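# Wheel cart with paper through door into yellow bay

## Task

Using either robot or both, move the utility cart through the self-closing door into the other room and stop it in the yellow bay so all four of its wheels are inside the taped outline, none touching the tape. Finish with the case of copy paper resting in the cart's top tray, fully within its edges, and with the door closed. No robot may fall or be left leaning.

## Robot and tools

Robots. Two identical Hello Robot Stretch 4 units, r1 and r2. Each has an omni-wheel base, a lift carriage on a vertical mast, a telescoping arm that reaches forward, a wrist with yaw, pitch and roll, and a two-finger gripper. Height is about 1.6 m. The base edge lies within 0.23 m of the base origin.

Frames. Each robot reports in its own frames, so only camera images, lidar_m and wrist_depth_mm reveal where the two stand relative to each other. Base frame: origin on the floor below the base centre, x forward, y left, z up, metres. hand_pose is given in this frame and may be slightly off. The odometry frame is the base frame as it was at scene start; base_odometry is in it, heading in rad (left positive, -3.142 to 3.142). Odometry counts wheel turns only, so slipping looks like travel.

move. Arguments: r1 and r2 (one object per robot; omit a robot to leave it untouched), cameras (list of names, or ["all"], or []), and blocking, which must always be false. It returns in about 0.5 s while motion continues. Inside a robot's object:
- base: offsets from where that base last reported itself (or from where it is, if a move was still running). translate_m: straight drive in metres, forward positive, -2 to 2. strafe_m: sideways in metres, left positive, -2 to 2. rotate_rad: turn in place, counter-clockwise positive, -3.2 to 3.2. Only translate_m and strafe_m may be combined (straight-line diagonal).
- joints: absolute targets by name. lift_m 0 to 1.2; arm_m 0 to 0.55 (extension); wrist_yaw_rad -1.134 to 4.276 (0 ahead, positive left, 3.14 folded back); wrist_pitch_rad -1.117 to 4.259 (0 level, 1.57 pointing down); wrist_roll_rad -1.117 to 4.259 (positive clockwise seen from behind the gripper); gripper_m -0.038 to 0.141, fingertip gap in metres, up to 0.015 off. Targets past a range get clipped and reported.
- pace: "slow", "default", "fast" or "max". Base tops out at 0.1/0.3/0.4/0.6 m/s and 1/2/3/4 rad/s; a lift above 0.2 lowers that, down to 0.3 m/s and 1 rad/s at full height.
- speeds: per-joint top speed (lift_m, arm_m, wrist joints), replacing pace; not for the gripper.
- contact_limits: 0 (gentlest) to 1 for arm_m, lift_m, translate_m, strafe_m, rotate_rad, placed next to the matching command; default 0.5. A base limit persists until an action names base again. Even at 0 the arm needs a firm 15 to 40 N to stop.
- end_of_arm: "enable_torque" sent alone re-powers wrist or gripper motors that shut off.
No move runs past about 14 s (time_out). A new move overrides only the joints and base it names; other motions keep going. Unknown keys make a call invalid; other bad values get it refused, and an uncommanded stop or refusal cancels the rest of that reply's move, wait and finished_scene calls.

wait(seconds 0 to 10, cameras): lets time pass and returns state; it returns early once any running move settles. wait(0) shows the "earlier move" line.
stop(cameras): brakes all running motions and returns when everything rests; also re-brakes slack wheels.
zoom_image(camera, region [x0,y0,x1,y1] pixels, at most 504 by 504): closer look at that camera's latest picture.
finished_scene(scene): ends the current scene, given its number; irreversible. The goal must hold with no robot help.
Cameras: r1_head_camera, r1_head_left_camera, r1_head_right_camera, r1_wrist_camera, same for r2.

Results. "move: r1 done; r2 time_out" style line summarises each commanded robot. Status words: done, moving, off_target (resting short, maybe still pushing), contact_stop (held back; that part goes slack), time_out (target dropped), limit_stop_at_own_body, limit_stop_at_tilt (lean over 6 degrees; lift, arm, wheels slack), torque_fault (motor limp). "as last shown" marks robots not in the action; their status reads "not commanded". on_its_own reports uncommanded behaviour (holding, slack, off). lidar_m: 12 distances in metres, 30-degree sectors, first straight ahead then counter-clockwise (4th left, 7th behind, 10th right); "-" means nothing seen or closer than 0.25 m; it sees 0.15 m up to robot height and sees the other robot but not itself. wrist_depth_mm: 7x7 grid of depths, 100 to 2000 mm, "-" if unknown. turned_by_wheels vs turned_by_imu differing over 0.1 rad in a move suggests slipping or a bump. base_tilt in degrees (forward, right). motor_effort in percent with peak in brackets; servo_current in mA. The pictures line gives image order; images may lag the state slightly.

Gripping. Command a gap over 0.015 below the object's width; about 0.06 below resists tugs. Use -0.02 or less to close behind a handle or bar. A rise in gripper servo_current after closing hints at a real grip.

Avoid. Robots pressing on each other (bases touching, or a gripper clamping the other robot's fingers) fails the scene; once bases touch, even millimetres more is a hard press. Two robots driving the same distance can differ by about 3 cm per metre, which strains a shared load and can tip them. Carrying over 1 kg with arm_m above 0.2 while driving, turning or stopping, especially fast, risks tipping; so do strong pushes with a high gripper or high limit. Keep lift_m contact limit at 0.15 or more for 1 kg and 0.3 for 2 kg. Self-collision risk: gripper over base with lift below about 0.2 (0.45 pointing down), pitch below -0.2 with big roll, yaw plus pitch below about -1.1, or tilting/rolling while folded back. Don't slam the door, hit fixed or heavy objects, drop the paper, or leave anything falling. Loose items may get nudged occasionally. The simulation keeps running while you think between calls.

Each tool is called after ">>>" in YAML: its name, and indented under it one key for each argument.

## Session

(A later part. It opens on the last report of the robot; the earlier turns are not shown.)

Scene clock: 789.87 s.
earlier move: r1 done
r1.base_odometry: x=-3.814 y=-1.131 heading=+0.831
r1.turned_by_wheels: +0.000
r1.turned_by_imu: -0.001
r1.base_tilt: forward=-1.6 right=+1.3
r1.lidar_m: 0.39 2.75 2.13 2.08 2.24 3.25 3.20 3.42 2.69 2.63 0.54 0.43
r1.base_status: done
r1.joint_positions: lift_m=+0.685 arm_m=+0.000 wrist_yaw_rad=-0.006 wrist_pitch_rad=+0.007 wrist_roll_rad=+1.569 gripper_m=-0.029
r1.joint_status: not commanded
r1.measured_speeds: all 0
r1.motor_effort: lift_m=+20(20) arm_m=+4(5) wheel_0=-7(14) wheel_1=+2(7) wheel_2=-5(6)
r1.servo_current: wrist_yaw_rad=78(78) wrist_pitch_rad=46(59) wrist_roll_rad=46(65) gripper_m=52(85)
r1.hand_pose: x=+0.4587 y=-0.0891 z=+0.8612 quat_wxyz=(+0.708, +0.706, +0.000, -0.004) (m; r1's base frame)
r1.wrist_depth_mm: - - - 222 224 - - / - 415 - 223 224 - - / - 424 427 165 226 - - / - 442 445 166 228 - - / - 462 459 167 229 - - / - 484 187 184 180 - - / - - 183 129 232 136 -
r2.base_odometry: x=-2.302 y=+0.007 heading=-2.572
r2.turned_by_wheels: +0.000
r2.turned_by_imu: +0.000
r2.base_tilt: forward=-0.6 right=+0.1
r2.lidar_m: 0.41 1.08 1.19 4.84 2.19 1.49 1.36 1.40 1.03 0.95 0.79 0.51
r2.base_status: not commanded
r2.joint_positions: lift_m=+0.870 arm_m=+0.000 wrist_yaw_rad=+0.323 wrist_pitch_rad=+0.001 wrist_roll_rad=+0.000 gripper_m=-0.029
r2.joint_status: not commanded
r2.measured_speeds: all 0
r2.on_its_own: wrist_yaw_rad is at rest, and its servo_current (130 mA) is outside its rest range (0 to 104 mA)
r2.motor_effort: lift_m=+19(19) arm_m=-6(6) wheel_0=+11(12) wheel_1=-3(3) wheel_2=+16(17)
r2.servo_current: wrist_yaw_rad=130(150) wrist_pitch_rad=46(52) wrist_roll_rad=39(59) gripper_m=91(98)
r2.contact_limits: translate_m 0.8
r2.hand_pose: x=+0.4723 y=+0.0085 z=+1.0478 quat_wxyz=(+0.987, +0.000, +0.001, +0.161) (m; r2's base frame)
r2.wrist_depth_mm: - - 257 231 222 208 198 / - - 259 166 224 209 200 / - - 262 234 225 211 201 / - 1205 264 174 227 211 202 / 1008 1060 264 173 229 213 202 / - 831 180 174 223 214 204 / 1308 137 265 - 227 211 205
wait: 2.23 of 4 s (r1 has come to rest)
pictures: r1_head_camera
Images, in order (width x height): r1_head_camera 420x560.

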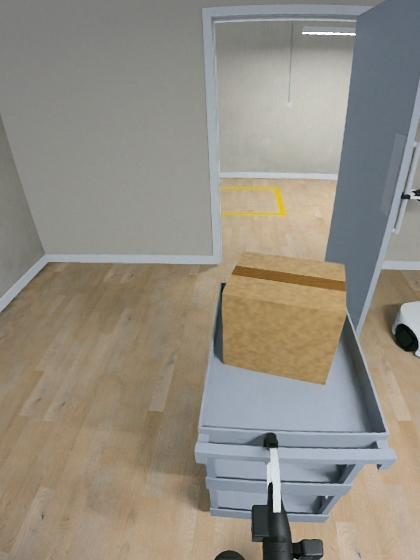

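>>> move:
  blocking: false
  r1: {"base":{"translate_m":0.45,"strafe_m":-0.03},"pace":"slow","contact_limits":{"translate_m":0.5}}

>>> wait:
  seconds: 9
  cameras: ["r1_head_camera"]

Scene clock: 794.20 s.
move: r1 moving
r1.base_odometry: x=-3.806 y=-1.122 heading=+0.831
r1.turned_by_wheels: +0.000
r1.turned_by_imu: +0.000
r1.base_tilt: forward=-1.6 right=+1.3
r1.lidar_m: 0.37 2.75 2.15 2.10 2.24 3.26 3.20 3.45 2.68 2.62 1.88 0.42
r1.base_status: translate_m moving; strafe_m moving
r1.joint_positions: lift_m=+0.685 arm_m=+0.000 wrist_yaw_rad=-0.006 wrist_pitch_rad=+0.007 wrist_roll_rad=+1.569 gripper_m=-0.029
r1.joint_status: not commanded
r1.measured_speeds: translate_m=+0.049 strafe_m=-0.003 rotate_rad=+0.003 lift_m=+0.000 arm_m=+0.000 wrist_yaw_rad=+0.000 wrist_pitch_rad=+0.000 wrist_roll_rad=+0.000
r1.motor_effort: lift_m=+20(20) arm_m=+4(5) wheel_0=+9(9) wheel_1=+6(6) wheel_2=-9(12)
r1.servo_current: wrist_yaw_rad=65(65) wrist_pitch_rad=52(52) wrist_roll_rad=46(65) gripper_m=52(59)
r1.contact_limits: translate_m 0.5
r1.hand_pose: x=+0.4587 y=-0.0891 z=+0.8612 quat_wxyz=(+0.708, +0.706, +0.000, -0.004) (m; r1's base frame)
r1.wrist_depth_mm: - - - 220 222 - - / - - 415 220 223 - - / - 424 424 223 224 - - / - 439 442 164 227 - - / - 459 459 166 228 - - / - 488 209 180 182 1708 - / - - 180 126 231 136 -
r2.base_odometry: x=-2.302 y=+0.007 heading=-2.572
r2.turned_by_wheels: +0.000
r2.turned_by_imu: +0.000
r2.base_tilt: forward=-0.7 right=+0.1
r2.lidar_m: 0.38 1.08 1.20 4.86 2.17 1.50 1.35 1.38 1.01 0.92 0.76 0.50
r2.base_status: not commanded
r2.joint_positions: lift_m=+0.870 arm_m=+0.000 wrist_yaw_rad=+0.323 wrist_pitch_rad=+0.001 wrist_roll_rad=+0.000 gripper_m=-0.029
r2.joint_status: not commanded
r2.measured_speeds: all 0
r2.motor_effort: lift_m=+19(19) arm_m=-6(6) wheel_0=+11(12) wheel_1=-4(4) wheel_2=+17(17)
r2.servo_current: wrist_yaw_rad=137(143) wrist_pitch_rad=39(46) wrist_roll_rad=52(59) gripper_m=91(91)
r2.contact_limits: translate_m 0.8
r2.hand_pose: x=+0.4723 y=+0.0085 z=+1.0478 quat_wxyz=(+0.987, +0.000, +0.001, +0.161) (m; r2's base frame)
r2.wrist_depth_mm: - - 257 230 223 208 198 / - - 259 166 224 210 201 / - - 262 234 226 212 200 / - - 263 175 226 211 202 / 1008 1042 262 174 228 213 204 / - 842 179 174 223 214 204 / 1281 145 267 - 226 211 205
pictures: none

Scene clock: 799.50 s.
earlier move: r1 done
r1.base_odometry: x=-3.489 y=-0.819 heading=+0.832
r1.turned_by_wheels: +0.001
r1.turned_by_imu: +0.002
r1.base_tilt: forward=-1.6 right=+1.3
r1.lidar_m: 0.38 2.28 2.13 2.09 2.24 3.26 3.67 3.45 2.70 2.64 1.52 0.42
r1.base_status: done
r1.joint_positions: lift_m=+0.685 arm_m=+0.000 wrist_yaw_rad=+0.002 wrist_pitch_rad=+0.007 wrist_roll_rad=+1.569 gripper_m=-0.029
r1.joint_status: not commanded
r1.measured_speeds: all 0
r1.motor_effort: lift_m=+20(20) arm_m=+4(5) wheel_0=+9(12) wheel_1=+3(9) wheel_2=-2(12)
r1.servo_current: wrist_yaw_rad=46(72) wrist_pitch_rad=46(59) wrist_roll_rad=52(72) gripper_m=52(65)
r1.contact_limits: translate_m 0.5
r1.hand_pose: x=+0.4594 y=-0.0867 z=+0.8612 quat_wxyz=(+0.708, +0.706, +0.003, -0.001) (m; r1's base frame)
r1.wrist_depth_mm: 1756 - - 213 215 1661 - / 1863 469 410 216 218 - - / 1863 424 424 219 220 - - / 1808 439 442 162 224 - - / - 459 462 165 226 - - / - 480 477 167 185 1808 - / - 136 175 - 232 135 -
r2.base_odometry: x=-2.302 y=+0.007 heading=-2.572
r2.turned_by_wheels: +0.000
r2.turned_by_imu: +0.001
r2.base_tilt: forward=-0.7 right=+0.0
r2.lidar_m: 0.40 0.98 1.25 4.85 2.15 1.48 1.37 1.38 1.02 0.95 0.78 0.52
r2.base_status: not commanded
r2.joint_positions: lift_m=+0.870 arm_m=+0.000 wrist_yaw_rad=+0.323 wrist_pitch_rad=+0.001 wrist_roll_rad=+0.000 gripper_m=-0.029
r2.joint_status: not commanded
r2.measured_speeds: all 0
r2.on_its_own: wrist_yaw_rad is at rest, and its servo_current (150 mA) is outside its rest range (0 to 104 mA)
r2.motor_effort: lift_m=+19(19) arm_m=-6(6) wheel_0=+11(12) wheel_1=-3(4) wheel_2=+17(17)
r2.servo_current: wrist_yaw_rad=150(150) wrist_pitch_rad=46(46) wrist_roll_rad=39(65) gripper_m=91(98)
r2.contact_limits: translate_m 0.8
r2.hand_pose: x=+0.4723 y=+0.0085 z=+1.0478 quat_wxyz=(+0.987, +0.000, +0.001, +0.161) (m; r2's base frame)
r2.wrist_depth_mm: - - 258 230 222 208 198 / - - 258 166 224 210 201 / - - 262 234 226 211 200 / - - 264 175 227 211 201 / 1336 1281 265 173 228 213 203 / - 904 179 174 222 215 205 / - 917 - - 226 211 205
wait: 5.30 of 9 s (r1 has come to rest)
pictures: r1_head_camera
Images, in order (width x height): r1_head_camera 420x560.

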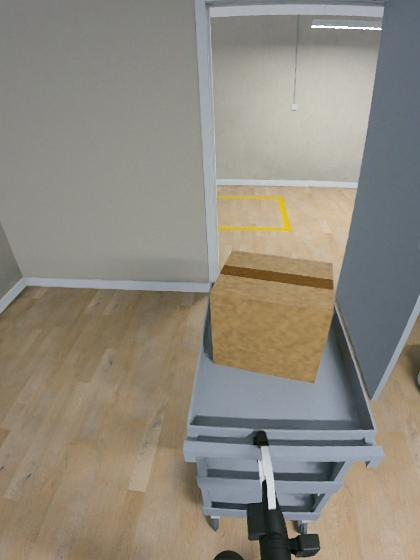

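>>> move:
  blocking: false
  r1: {"base":{"translate_m":0.45,"strafe_m":-0.06},"pace":"slow","contact_limits":{"translate_m":0.5}}

>>> wait:
  seconds: 9
  cameras: ["r1_head_camera","r1_head_right_camera"]

Scene clock: 807.30 s.
move: r1 moving
r1.base_odometry: x=-3.480 y=-0.811 heading=+0.833
r1.turned_by_wheels: +0.001
r1.turned_by_imu: +0.001
r1.base_tilt: forward=-1.6 right=+1.3
r1.lidar_m: 0.38 2.26 2.14 2.10 2.21 3.28 3.65 3.47 2.70 2.65 1.49 0.42
r1.base_status: translate_m moving; strafe_m moving
r1.joint_positions: lift_m=+0.685 arm_m=+0.000 wrist_yaw_rad=+0.002 wrist_pitch_rad=+0.007 wrist_roll_rad=+1.569 gripper_m=-0.029
r1.joint_status: not commanded
r1.measured_speeds: translate_m=+0.048 strafe_m=-0.007 rotate_rad=-0.002 lift_m=+0.000 arm_m=+0.000 wrist_yaw_rad=+0.000 wrist_pitch_rad=+0.000 wrist_roll_rad=+0.000
r1.motor_effort: lift_m=+20(20) arm_m=+5(5) wheel_0=+14(15) wheel_1=+4(7) wheel_2=-6(9)
r1.servo_current: wrist_yaw_rad=59(59) wrist_pitch_rad=52(59) wrist_roll_rad=52(59) gripper_m=52(59)
r1.contact_limits: translate_m 0.5
r1.hand_pose: x=+0.4594 y=-0.0867 z=+0.8612 quat_wxyz=(+0.708, +0.706, +0.003, -0.001) (m; r1's base frame)
r1.wrist_depth_mm: 1756 - - 213 215 1618 - / 1808 484 415 216 218 - - / 1863 418 424 161 221 - - / 1808 439 445 162 224 - - / - 459 462 164 227 - - / - 480 477 167 187 1618 - / - 136 175 - 232 136 1229
r2.base_odometry: x=-2.302 y=+0.007 heading=-2.572
r2.turned_by_wheels: +0.000
r2.turned_by_imu: +0.000
r2.base_tilt: forward=-0.6 right=+0.0
r2.lidar_m: 0.39 0.97 1.48 4.86 2.19 1.50 1.36 1.40 1.01 0.92 0.79 0.53
r2.base_status: not commanded
r2.joint_positions: lift_m=+0.870 arm_m=+0.000 wrist_yaw_rad=+0.323 wrist_pitch_rad=+0.001 wrist_roll_rad=+0.000 gripper_m=-0.029
r2.joint_status: not commanded
r2.measured_speeds: all 0
r2.motor_effort: lift_m=+19(19) arm_m=-6(6) wheel_0=+12(12) wheel_1=-3(3) wheel_2=+16(17)
r2.servo_current: wrist_yaw_rad=137(150) wrist_pitch_rad=46(46) wrist_roll_rad=39(59) gripper_m=91(91)
r2.contact_limits: translate_m 0.8
r2.hand_pose: x=+0.4723 y=+0.0085 z=+1.0478 quat_wxyz=(+0.987, +0.000, +0.001, +0.161) (m; r2's base frame)
r2.wrist_depth_mm: - - 258 230 223 208 198 / - - 259 166 224 209 200 / - - 262 233 226 211 200 / - - 263 175 227 211 202 / - - 265 174 228 213 202 / - 904 179 173 222 215 204 / - 917 265 - 227 211 204
pictures: none

Scene clock: 812.60 s.
earlier move: r1 done
r1.base_odometry: x=-3.142 y=-0.527 heading=+0.832
r1.turned_by_wheels: -0.001
r1.turned_by_imu: +0.000
r1.base_tilt: forward=-1.6 right=+1.3
r1.lidar_m: 0.43 1.81 2.14 2.10 2.27 3.30 4.17 3.42 2.68 2.62 0.46 0.39
r1.base_status: done
r1.joint_positions: lift_m=+0.685 arm_m=+0.000 wrist_yaw_rad=+0.002 wrist_pitch_rad=+0.007 wrist_roll_rad=+1.569 gripper_m=-0.029
r1.joint_status: not commanded
r1.measured_speeds: all 0
r1.motor_effort: lift_m=+20(20) arm_m=+4(5) wheel_0=+5(15) wheel_1=+3(7) wheel_2=-3(9)
r1.servo_current: wrist_yaw_rad=46(72) wrist_pitch_rad=46(59) wrist_roll_rad=39(72) gripper_m=52(65)
r1.contact_limits: translate_m 0.5
r1.hand_pose: x=+0.4594 y=-0.0867 z=+0.8612 quat_wxyz=(+0.708, +0.706, +0.003, -0.001) (m; r1's base frame)
r1.wrist_depth_mm: - 366 370 - 183 - - / - 384 387 - 192 - - / - 415 415 - 201 - - / - 452 455 148 211 - - / - 500 496 154 222 - - / - - 181 - 182 1499 - / - 136 166 129 244 136 1205
r2.base_odometry: x=-2.302 y=+0.007 heading=-2.572
r2.turned_by_wheels: +0.000
r2.turned_by_imu: +0.001
r2.base_tilt: forward=-0.6 right=+0.0
r2.lidar_m: 0.38 0.90 4.41 4.85 2.19 1.50 1.36 1.40 1.05 0.95 0.79 0.51
r2.base_status: not commanded
r2.joint_positions: lift_m=+0.870 arm_m=+0.000 wrist_yaw_rad=+0.323 wrist_pitch_rad=+0.001 wrist_roll_rad=+0.000 gripper_m=-0.029
r2.joint_status: not commanded
r2.measured_speeds: all 0
r2.on_its_own: wrist_yaw_rad is at rest, and its servo_current (137 mA) is outside its rest range (0 to 104 mA)
r2.motor_effort: lift_m=+19(19) arm_m=-6(6) wheel_0=+11(12) wheel_1=-3(4) wheel_2=+16(17)
r2.servo_current: wrist_yaw_rad=137(150) wrist_pitch_rad=39(46) wrist_roll_rad=39(59) gripper_m=91(98)
r2.contact_limits: translate_m 0.8
r2.hand_pose: x=+0.4723 y=+0.0085 z=+1.0478 quat_wxyz=(+0.987, +0.000, +0.001, +0.161) (m; r2's base frame)
r2.wrist_depth_mm: - - 257 231 223 208 198 / - - 258 165 224 210 200 / - - 262 234 225 211 201 / - - 264 175 226 211 202 / - 1160 264 173 229 213 204 / - - 180 173 223 215 205 / - 1118 1921 - 226 211 206
wait: 5.30 of 9 s (r1 has come to rest)
pictures: r1_head_camera, r1_head_right_camera
Images, in order (width x height): r1_head_camera 420x560, r1_head_right_camera 420x672.

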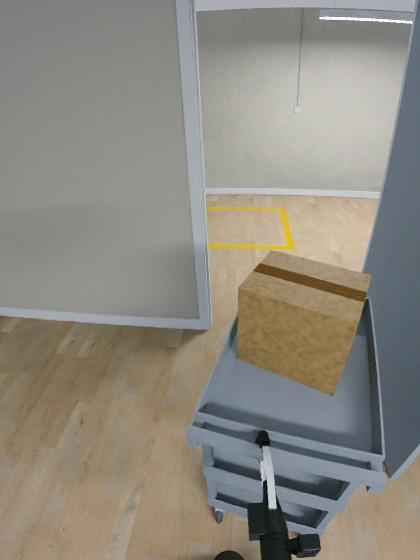

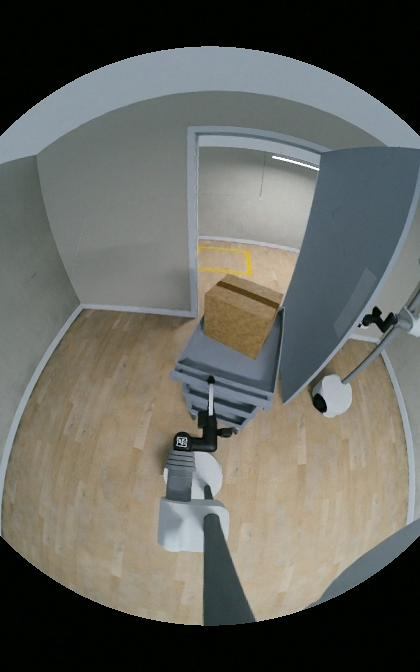

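>>> move:
  blocking: false
  r1: {"base":{"translate_m":0.06,"strafe_m":-0.14},"pace":"slow","contact_limits":{"translate_m":0.5}}

>>> wait:
  seconds: 9
  cameras: ["r1_head_camera"]

Scene clock: 822.23 s.
move: r1 moving
r1.base_odometry: x=-3.130 y=-0.531 heading=+0.833
r1.turned_by_wheels: +0.001
r1.turned_by_imu: +0.000
r1.base_tilt: forward=-1.6 right=+1.2
r1.lidar_m: 0.42 1.79 2.14 2.10 2.29 3.32 4.19 3.44 2.68 2.61 0.99 0.38
r1.base_status: translate_m moving; strafe_m moving
r1.joint_positions: lift_m=+0.685 arm_m=+0.000 wrist_yaw_rad=+0.003 wrist_pitch_rad=+0.007 wrist_roll_rad=+1.569 gripper_m=-0.029
r1.joint_status: not commanded
r1.measured_speeds: translate_m=+0.019 strafe_m=-0.045 rotate_rad=+0.004 lift_m=+0.000 arm_m=+0.000 wrist_yaw_rad=+0.012 wrist_pitch_rad=+0.000 wrist_roll_rad=+0.000
r1.motor_effort: lift_m=+20(20) arm_m=+4(5) wheel_0=+13(13) wheel_1=-3(6) wheel_2=-2(6)
r1.servo_current: wrist_yaw_rad=59(65) wrist_pitch_rad=52(52) wrist_roll_rad=39(59) gripper_m=59(59)
r1.contact_limits: translate_m 0.5
r1.hand_pose: x=+0.4595 y=-0.0865 z=+0.8612 quat_wxyz=(+0.708, +0.706, +0.003, -0.001) (m; r1's base frame)
r1.wrist_depth_mm: - 366 368 - 182 - - / - 382 384 - 190 - - / - 413 418 - 200 - - / - 452 455 145 209 - - / - 500 504 153 220 - - / - - 181 - 186 1499 - / - 136 167 130 244 135 1229
r2.base_odometry: x=-2.302 y=+0.007 heading=-2.572
r2.turned_by_wheels: +0.000
r2.turned_by_imu: +0.000
r2.base_tilt: forward=-0.7 right=+0.0
r2.lidar_m: 0.39 0.90 4.38 4.84 2.19 1.47 1.36 1.37 1.04 0.92 0.75 0.53
r2.base_status: not commanded
r2.joint_positions: lift_m=+0.870 arm_m=+0.000 wrist_yaw_rad=+0.323 wrist_pitch_rad=+0.001 wrist_roll_rad=+0.000 gripper_m=-0.029
r2.joint_status: not commanded
r2.measured_speeds: all 0
r2.motor_effort: lift_m=+19(19) arm_m=-6(6) wheel_0=+11(12) wheel_1=-3(3) wheel_2=+16(17)
r2.servo_current: wrist_yaw_rad=137(143) wrist_pitch_rad=39(46) wrist_roll_rad=46(59) gripper_m=91(91)
r2.contact_limits: translate_m 0.8
r2.hand_pose: x=+0.4723 y=+0.0085 z=+1.0478 quat_wxyz=(+0.987, +0.000, +0.001, +0.161) (m; r2's base frame)
r2.wrist_depth_mm: - - 258 231 222 208 198 / - - 259 166 224 209 200 / - - 262 233 227 211 201 / - - 264 174 227 212 202 / - 1160 265 173 229 213 204 / - - 179 173 223 215 204 / - 1098 - - 227 210 205
pictures: none

Scene clock: 824.53 s.
earlier move: r1 done
r1.base_odometry: x=-2.998 y=-0.576 heading=+0.832
r1.turned_by_wheels: +0.000
r1.turned_by_imu: +0.000
r1.base_tilt: forward=-1.6 right=+1.3
r1.lidar_m: 0.41 1.75 2.30 2.23 2.39 3.52 - 3.25 2.53 2.48 0.83 0.39
r1.base_status: done
r1.joint_positions: lift_m=+0.685 arm_m=+0.000 wrist_yaw_rad=+0.004 wrist_pitch_rad=+0.007 wrist_roll_rad=+1.569 gripper_m=-0.029
r1.joint_status: not commanded
r1.measured_speeds: all 0
r1.motor_effort: lift_m=+20(20) arm_m=-1(5) wheel_0=+6(15) wheel_1=-2(6) wheel_2=+0(6)
r1.servo_current: wrist_yaw_rad=52(72) wrist_pitch_rad=52(59) wrist_roll_rad=39(65) gripper_m=52(65)
r1.contact_limits: translate_m 0.5
r1.hand_pose: x=+0.4596 y=-0.0862 z=+0.8611 quat_wxyz=(+0.708, +0.706, +0.004, -0.001) (m; r1's base frame)
r1.wrist_depth_mm: - - - 145 202 - - / - 397 397 149 207 - - / - 413 418 153 213 - - / - 449 445 157 218 - - / - 477 473 161 225 - - / - 496 488 168 183 1499 - / - 136 166 151 238 135 1308
r2.base_odometry: x=-2.302 y=+0.007 heading=-2.572
r2.turned_by_wheels: +0.000
r2.turned_by_imu: +0.000
r2.base_tilt: forward=-0.6 right=+0.0
r2.lidar_m: 0.38 0.82 1.19 4.84 2.20 1.48 1.35 1.38 1.03 0.95 0.80 0.53
r2.base_status: not commanded
r2.joint_positions: lift_m=+0.870 arm_m=+0.000 wrist_yaw_rad=+0.323 wrist_pitch_rad=+0.001 wrist_roll_rad=+0.000 gripper_m=-0.029
r2.joint_status: not commanded
r2.measured_speeds: all 0
r2.on_its_own: wrist_yaw_rad is at rest, and its servo_current (137 mA) is outside its rest range (0 to 104 mA)
r2.motor_effort: lift_m=+19(19) arm_m=-6(6) wheel_0=+12(12) wheel_1=-3(3) wheel_2=+17(17)
r2.servo_current: wrist_yaw_rad=137(150) wrist_pitch_rad=39(46) wrist_roll_rad=59(65) gripper_m=91(91)
r2.contact_limits: translate_m 0.8
r2.hand_pose: x=+0.4723 y=+0.0085 z=+1.0478 quat_wxyz=(+0.987, +0.000, +0.001, +0.161) (m; r2's base frame)
r2.wrist_depth_mm: - - 257 232 222 208 198 / - - 259 166 225 209 200 / - - 262 235 226 211 200 / - - 263 174 227 211 202 / - 1098 265 174 229 213 203 / - - 180 174 223 214 204 / - 960 1983 - 226 211 206
wait: 2.30 of 9 s (r1 has come to rest)
pictures: r1_head_camera
Images, in order (width x height): r1_head_camera 420x560.

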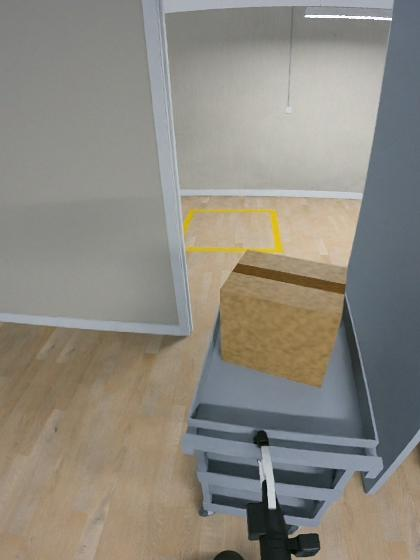

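>>> move:
  blocking: false
  r1: {"base":{"translate_m":0.02,"strafe_m":-0.11},"pace":"slow","contact_limits":{"translate_m":0.5}}

>>> wait:
  seconds: 4

>>> move:
  blocking: false
  r1: {"base":{"translate_m":0.2,"strafe_m":0.0},"pace":"slow","contact_limits":{"translate_m":0.5}}

>>> wait:
  seconds: 5
  cameras: ["r1_head_camera","r1_head_right_camera"]

Scene clock: 830.70 s.
move: r1 moving
r1.base_odometry: x=-2.987 y=-0.583 heading=+0.833
r1.turned_by_wheels: +0.001
r1.turned_by_imu: +0.000
r1.base_tilt: forward=-1.6 right=+1.3
r1.lidar_m: 0.42 1.73 2.31 2.26 2.44 3.55 - 3.25 2.53 2.47 0.83 0.40
r1.base_status: translate_m moving; strafe_m moving
r1.joint_positions: lift_m=+0.685 arm_m=+0.000 wrist_yaw_rad=+0.004 wrist_pitch_rad=+0.007 wrist_roll_rad=+1.569 gripper_m=-0.029
r1.joint_status: not commanded
r1.measured_speeds: translate_m=+0.009 strafe_m=-0.051 rotate_rad=-0.002 lift_m=+0.000 arm_m=+0.000 wrist_yaw_rad=+0.000 wrist_pitch_rad=+0.000 wrist_roll_rad=+0.000
r1.motor_effort: lift_m=+20(20) arm_m=-3(4) wheel_0=+10(12) wheel_1=-6(6) wheel_2=-1(2)
r1.servo_current: wrist_yaw_rad=59(59) wrist_pitch_rad=52(59) wrist_roll_rad=46(59) gripper_m=52(59)
r1.contact_limits: translate_m 0.5
r1.hand_pose: x=+0.4596 y=-0.0862 z=+0.8611 quat_wxyz=(+0.708, +0.706, +0.004, -0.001) (m; r1's base frame)
r1.wrist_depth_mm: - - - 146 203 - - / - 394 399 150 208 - - / - 415 421 153 213 - - / - 439 445 158 219 - - / - 473 473 162 224 - - / - 496 488 167 183 1430 - / - 136 167 151 236 135 1336
r2.base_odometry: x=-2.302 y=+0.007 heading=-2.572
r2.turned_by_wheels: +0.000
r2.turned_by_imu: +0.000
r2.base_tilt: forward=-0.7 right=+0.0
r2.lidar_m: 0.39 0.80 1.19 4.85 2.18 1.49 1.35 1.39 1.03 0.94 0.81 0.51
r2.base_status: not commanded
r2.joint_positions: lift_m=+0.870 arm_m=+0.000 wrist_yaw_rad=+0.323 wrist_pitch_rad=+0.001 wrist_roll_rad=+0.000 gripper_m=-0.029
r2.joint_status: not commanded
r2.measured_speeds: all 0
r2.motor_effort: lift_m=+19(19) arm_m=-6(6) wheel_0=+11(12) wheel_1=-3(3) wheel_2=+17(17)
r2.servo_current: wrist_yaw_rad=137(143) wrist_pitch_rad=46(46) wrist_roll_rad=33(52) gripper_m=85(91)
r2.contact_limits: translate_m 0.8
r2.hand_pose: x=+0.4723 y=+0.0085 z=+1.0478 quat_wxyz=(+0.987, +0.000, +0.001, +0.161) (m; r2's base frame)
r2.wrist_depth_mm: - - 257 231 222 208 198 / - - 260 166 224 210 200 / - - 262 234 225 211 201 / - - 263 175 227 212 202 / - 1098 264 174 229 213 203 / - - 180 174 223 215 204 / - 946 1983 - 226 211 205
pictures: none

Scene clock: 832.53 s.
earlier move: r1 done
r1.base_odometry: x=-2.904 y=-0.635 heading=+0.833
r1.turned_by_wheels: +0.000
r1.turned_by_imu: +0.000
r1.base_tilt: forward=-1.5 right=+1.3
r1.lidar_m: 0.40 1.70 2.39 2.34 2.52 3.74 - 3.15 2.44 2.37 0.75 0.43
r1.base_status: done
r1.joint_positions: lift_m=+0.685 arm_m=+0.000 wrist_yaw_rad=+0.004 wrist_pitch_rad=+0.007 wrist_roll_rad=+1.569 gripper_m=-0.029
r1.joint_status: not commanded
r1.measured_speeds: all 0
r1.motor_effort: lift_m=+20(20) arm_m=-3(4) wheel_0=+5(13) wheel_1=-3(6) wheel_2=+2(3)
r1.servo_current: wrist_yaw_rad=52(78) wrist_pitch_rad=52(59) wrist_roll_rad=46(65) gripper_m=59(59)
r1.contact_limits: translate_m 0.5
r1.hand_pose: x=+0.4596 y=-0.0862 z=+0.8611 quat_wxyz=(+0.708, +0.706, +0.004, -0.001) (m; r1's base frame)
r1.wrist_depth_mm: - - - 220 221 - - / - - - 220 224 - - / - 421 427 224 225 - - / - 439 439 165 228 - - / - 455 459 168 229 - - / - 480 473 179 182 - - / - 143 167 - 233 136 -
r2.base_odometry: x=-2.302 y=+0.007 heading=-2.572
r2.turned_by_wheels: +0.000
r2.turned_by_imu: +0.000
r2.base_tilt: forward=-0.7 right=+0.0
r2.lidar_m: 0.41 0.70 1.06 4.86 2.22 1.50 1.37 1.40 1.03 0.94 0.78 0.52
r2.base_status: not commanded
r2.joint_positions: lift_m=+0.870 arm_m=+0.000 wrist_yaw_rad=+0.323 wrist_pitch_rad=+0.001 wrist_roll_rad=+0.000 gripper_m=-0.029
r2.joint_status: not commanded
r2.measured_speeds: all 0
r2.on_its_own: wrist_yaw_rad is at rest, and its servo_current (137 mA) is outside its rest range (0 to 104 mA)
r2.motor_effort: lift_m=+19(19) arm_m=-6(6) wheel_0=+11(12) wheel_1=-3(4) wheel_2=+16(17)
r2.servo_current: wrist_yaw_rad=137(156) wrist_pitch_rad=46(46) wrist_roll_rad=46(65) gripper_m=85(98)
r2.contact_limits: translate_m 0.8
r2.hand_pose: x=+0.4723 y=+0.0085 z=+1.0478 quat_wxyz=(+0.987, +0.000, +0.001, +0.161) (m; r2's base frame)
r2.wrist_depth_mm: 842 - 258 230 223 208 198 / - - 260 166 224 210 200 / - - 262 234 226 211 201 / - - 264 174 227 211 202 / - 917 264 173 229 213 203 / - - 181 173 223 214 204 / - - 512 - 227 211 205
wait: 1.83 of 4 s (r1 has come to rest)
pictures: none

Scene clock: 833.03 s.
move: r1 moving
r1.base_odometry: x=-2.896 y=-0.626 heading=+0.833
r1.turned_by_wheels: +0.000
r1.turned_by_imu: +0.000
r1.base_tilt: forward=-1.6 right=+1.3
r1.lidar_m: 0.39 1.69 2.39 2.35 2.54 3.71 - 3.11 2.43 2.39 0.74 0.42
r1.base_status: translate_m moving; strafe_m moving
r1.joint_positions: lift_m=+0.685 arm_m=+0.000 wrist_yaw_rad=+0.003 wrist_pitch_rad=+0.007 wrist_roll_rad=+1.569 gripper_m=-0.029
r1.joint_status: not commanded
r1.measured_speeds: translate_m=+0.049 strafe_m=+0.000 rotate_rad=+0.002 lift_m=+0.000 arm_m=+0.000 wrist_yaw_rad=-0.001 wrist_pitch_rad=+0.000 wrist_roll_rad=+0.000
r1.motor_effort: lift_m=+20(20) arm_m=+1(4) wheel_0=+6(9) wheel_1=+6(6) wheel_2=-9(9)
r1.servo_current: wrist_yaw_rad=39(72) wrist_pitch_rad=46(52) wrist_roll_rad=39(59) gripper_m=52(59)
r1.contact_limits: translate_m 0.5
r1.hand_pose: x=+0.4595 y=-0.0867 z=+0.8611 quat_wxyz=(+0.708, +0.706, +0.003, -0.002) (m; r1's base frame)
r1.wrist_depth_mm: - - - 224 224 - - / - - - 224 226 - - / - 421 427 226 227 - - / - 439 442 166 227 - - / - 455 455 167 229 - - / - 477 469 180 182 - - / - 144 166 - 231 136 -
r2.base_odometry: x=-2.302 y=+0.007 heading=-2.572
r2.turned_by_wheels: +0.000
r2.turned_by_imu: +0.000
r2.base_tilt: forward=-0.7 right=+0.0
r2.lidar_m: 0.40 0.69 1.05 4.86 2.16 1.48 1.36 1.39 1.02 0.94 0.80 0.50
r2.base_status: not commanded
r2.joint_positions: lift_m=+0.870 arm_m=+0.000 wrist_yaw_rad=+0.323 wrist_pitch_rad=+0.001 wrist_roll_rad=+0.000 gripper_m=-0.029
r2.joint_status: not commanded
r2.measured_speeds: all 0
r2.motor_effort: lift_m=+19(19) arm_m=-6(6) wheel_0=+11(12) wheel_1=-3(4) wheel_2=+17(17)
r2.servo_current: wrist_yaw_rad=117(137) wrist_pitch_rad=39(46) wrist_roll_rad=59(59) gripper_m=91(91)
r2.contact_limits: translate_m 0.8
r2.hand_pose: x=+0.4723 y=+0.0085 z=+1.0478 quat_wxyz=(+0.987, +0.000, +0.001, +0.161) (m; r2's base frame)
r2.wrist_depth_mm: - - 257 230 221 208 199 / - - 260 165 224 209 200 / - - 262 233 226 211 201 / - - 263 175 227 211 202 / - 946 264 173 229 213 204 / - - 180 173 223 215 205 / - - 517 - 226 211 205
pictures: none

Scene clock: 835.83 s.
earlier move: r1 done
r1.base_odometry: x=-2.769 y=-0.488 heading=+0.833
r1.turned_by_wheels: -0.001
r1.turned_by_imu: -0.002
r1.base_tilt: forward=-1.6 right=+1.3
r1.lidar_m: 0.39 1.48 2.19 2.33 2.50 3.67 - 3.14 2.43 0.88 0.50 0.41
r1.base_status: done
r1.joint_positions: lift_m=+0.685 arm_m=+0.000 wrist_yaw_rad=-0.005 wrist_pitch_rad=+0.007 wrist_roll_rad=+1.569 gripper_m=-0.029
r1.joint_status: not commanded
r1.measured_speeds: all 0
r1.motor_effort: lift_m=+20(20) arm_m=+4(4) wheel_0=+1(10) wheel_1=+3(7) wheel_2=-5(13)
r1.servo_current: wrist_yaw_rad=39(78) wrist_pitch_rad=59(59) wrist_roll_rad=59(65) gripper_m=52(59)
r1.contact_limits: translate_m 0.5
r1.hand_pose: x=+0.4588 y=-0.0890 z=+0.8611 quat_wxyz=(+0.708, +0.706, +0.001, -0.004) (m; r1's base frame)
r1.wrist_depth_mm: - - - 153 211 - - / - 407 407 155 213 - - / - 418 424 216 218 - - / - 442 442 161 223 - - / - 466 466 164 227 - - / - - 187 167 181 1756 - / - 1205 166 - 235 136 -
r2.base_odometry: x=-2.302 y=+0.007 heading=-2.572
r2.turned_by_wheels: +0.000
r2.turned_by_imu: +0.000
r2.base_tilt: forward=-0.7 right=+0.0
r2.lidar_m: 0.39 0.89 4.39 4.85 2.17 1.48 1.37 1.41 1.02 0.96 0.76 0.53
r2.base_status: not commanded
r2.joint_positions: lift_m=+0.870 arm_m=+0.000 wrist_yaw_rad=+0.323 wrist_pitch_rad=+0.001 wrist_roll_rad=+0.000 gripper_m=-0.029
r2.joint_status: not commanded
r2.measured_speeds: all 0
r2.on_its_own: wrist_yaw_rad is at rest, and its servo_current (137 mA) is outside its rest range (0 to 104 mA)
r2.motor_effort: lift_m=+19(19) arm_m=-6(6) wheel_0=+11(12) wheel_1=-3(4) wheel_2=+16(17)
r2.servo_current: wrist_yaw_rad=137(150) wrist_pitch_rad=39(46) wrist_roll_rad=39(59) gripper_m=91(98)
r2.contact_limits: translate_m 0.8
r2.hand_pose: x=+0.4723 y=+0.0085 z=+1.0478 quat_wxyz=(+0.987, +0.000, +0.001, +0.161) (m; r2's base frame)
r2.wrist_depth_mm: - - 255 232 223 208 198 / - - 260 166 225 210 200 / - - 262 234 226 211 201 / - - 265 175 227 212 202 / - 820 265 174 228 213 202 / - - 182 174 223 215 204 / - 809 - - 227 211 204
wait: 2.80 of 5 s (r1 has come to rest)
pictures: r1_head_camera, r1_head_right_camera
Images, in order (width x height): r1_head_camera 420x560, r1_head_right_camera 420x672.

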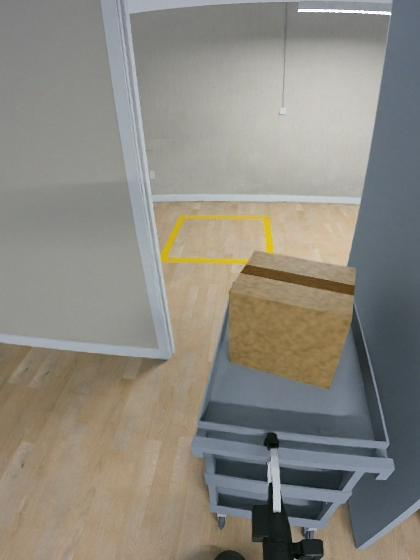

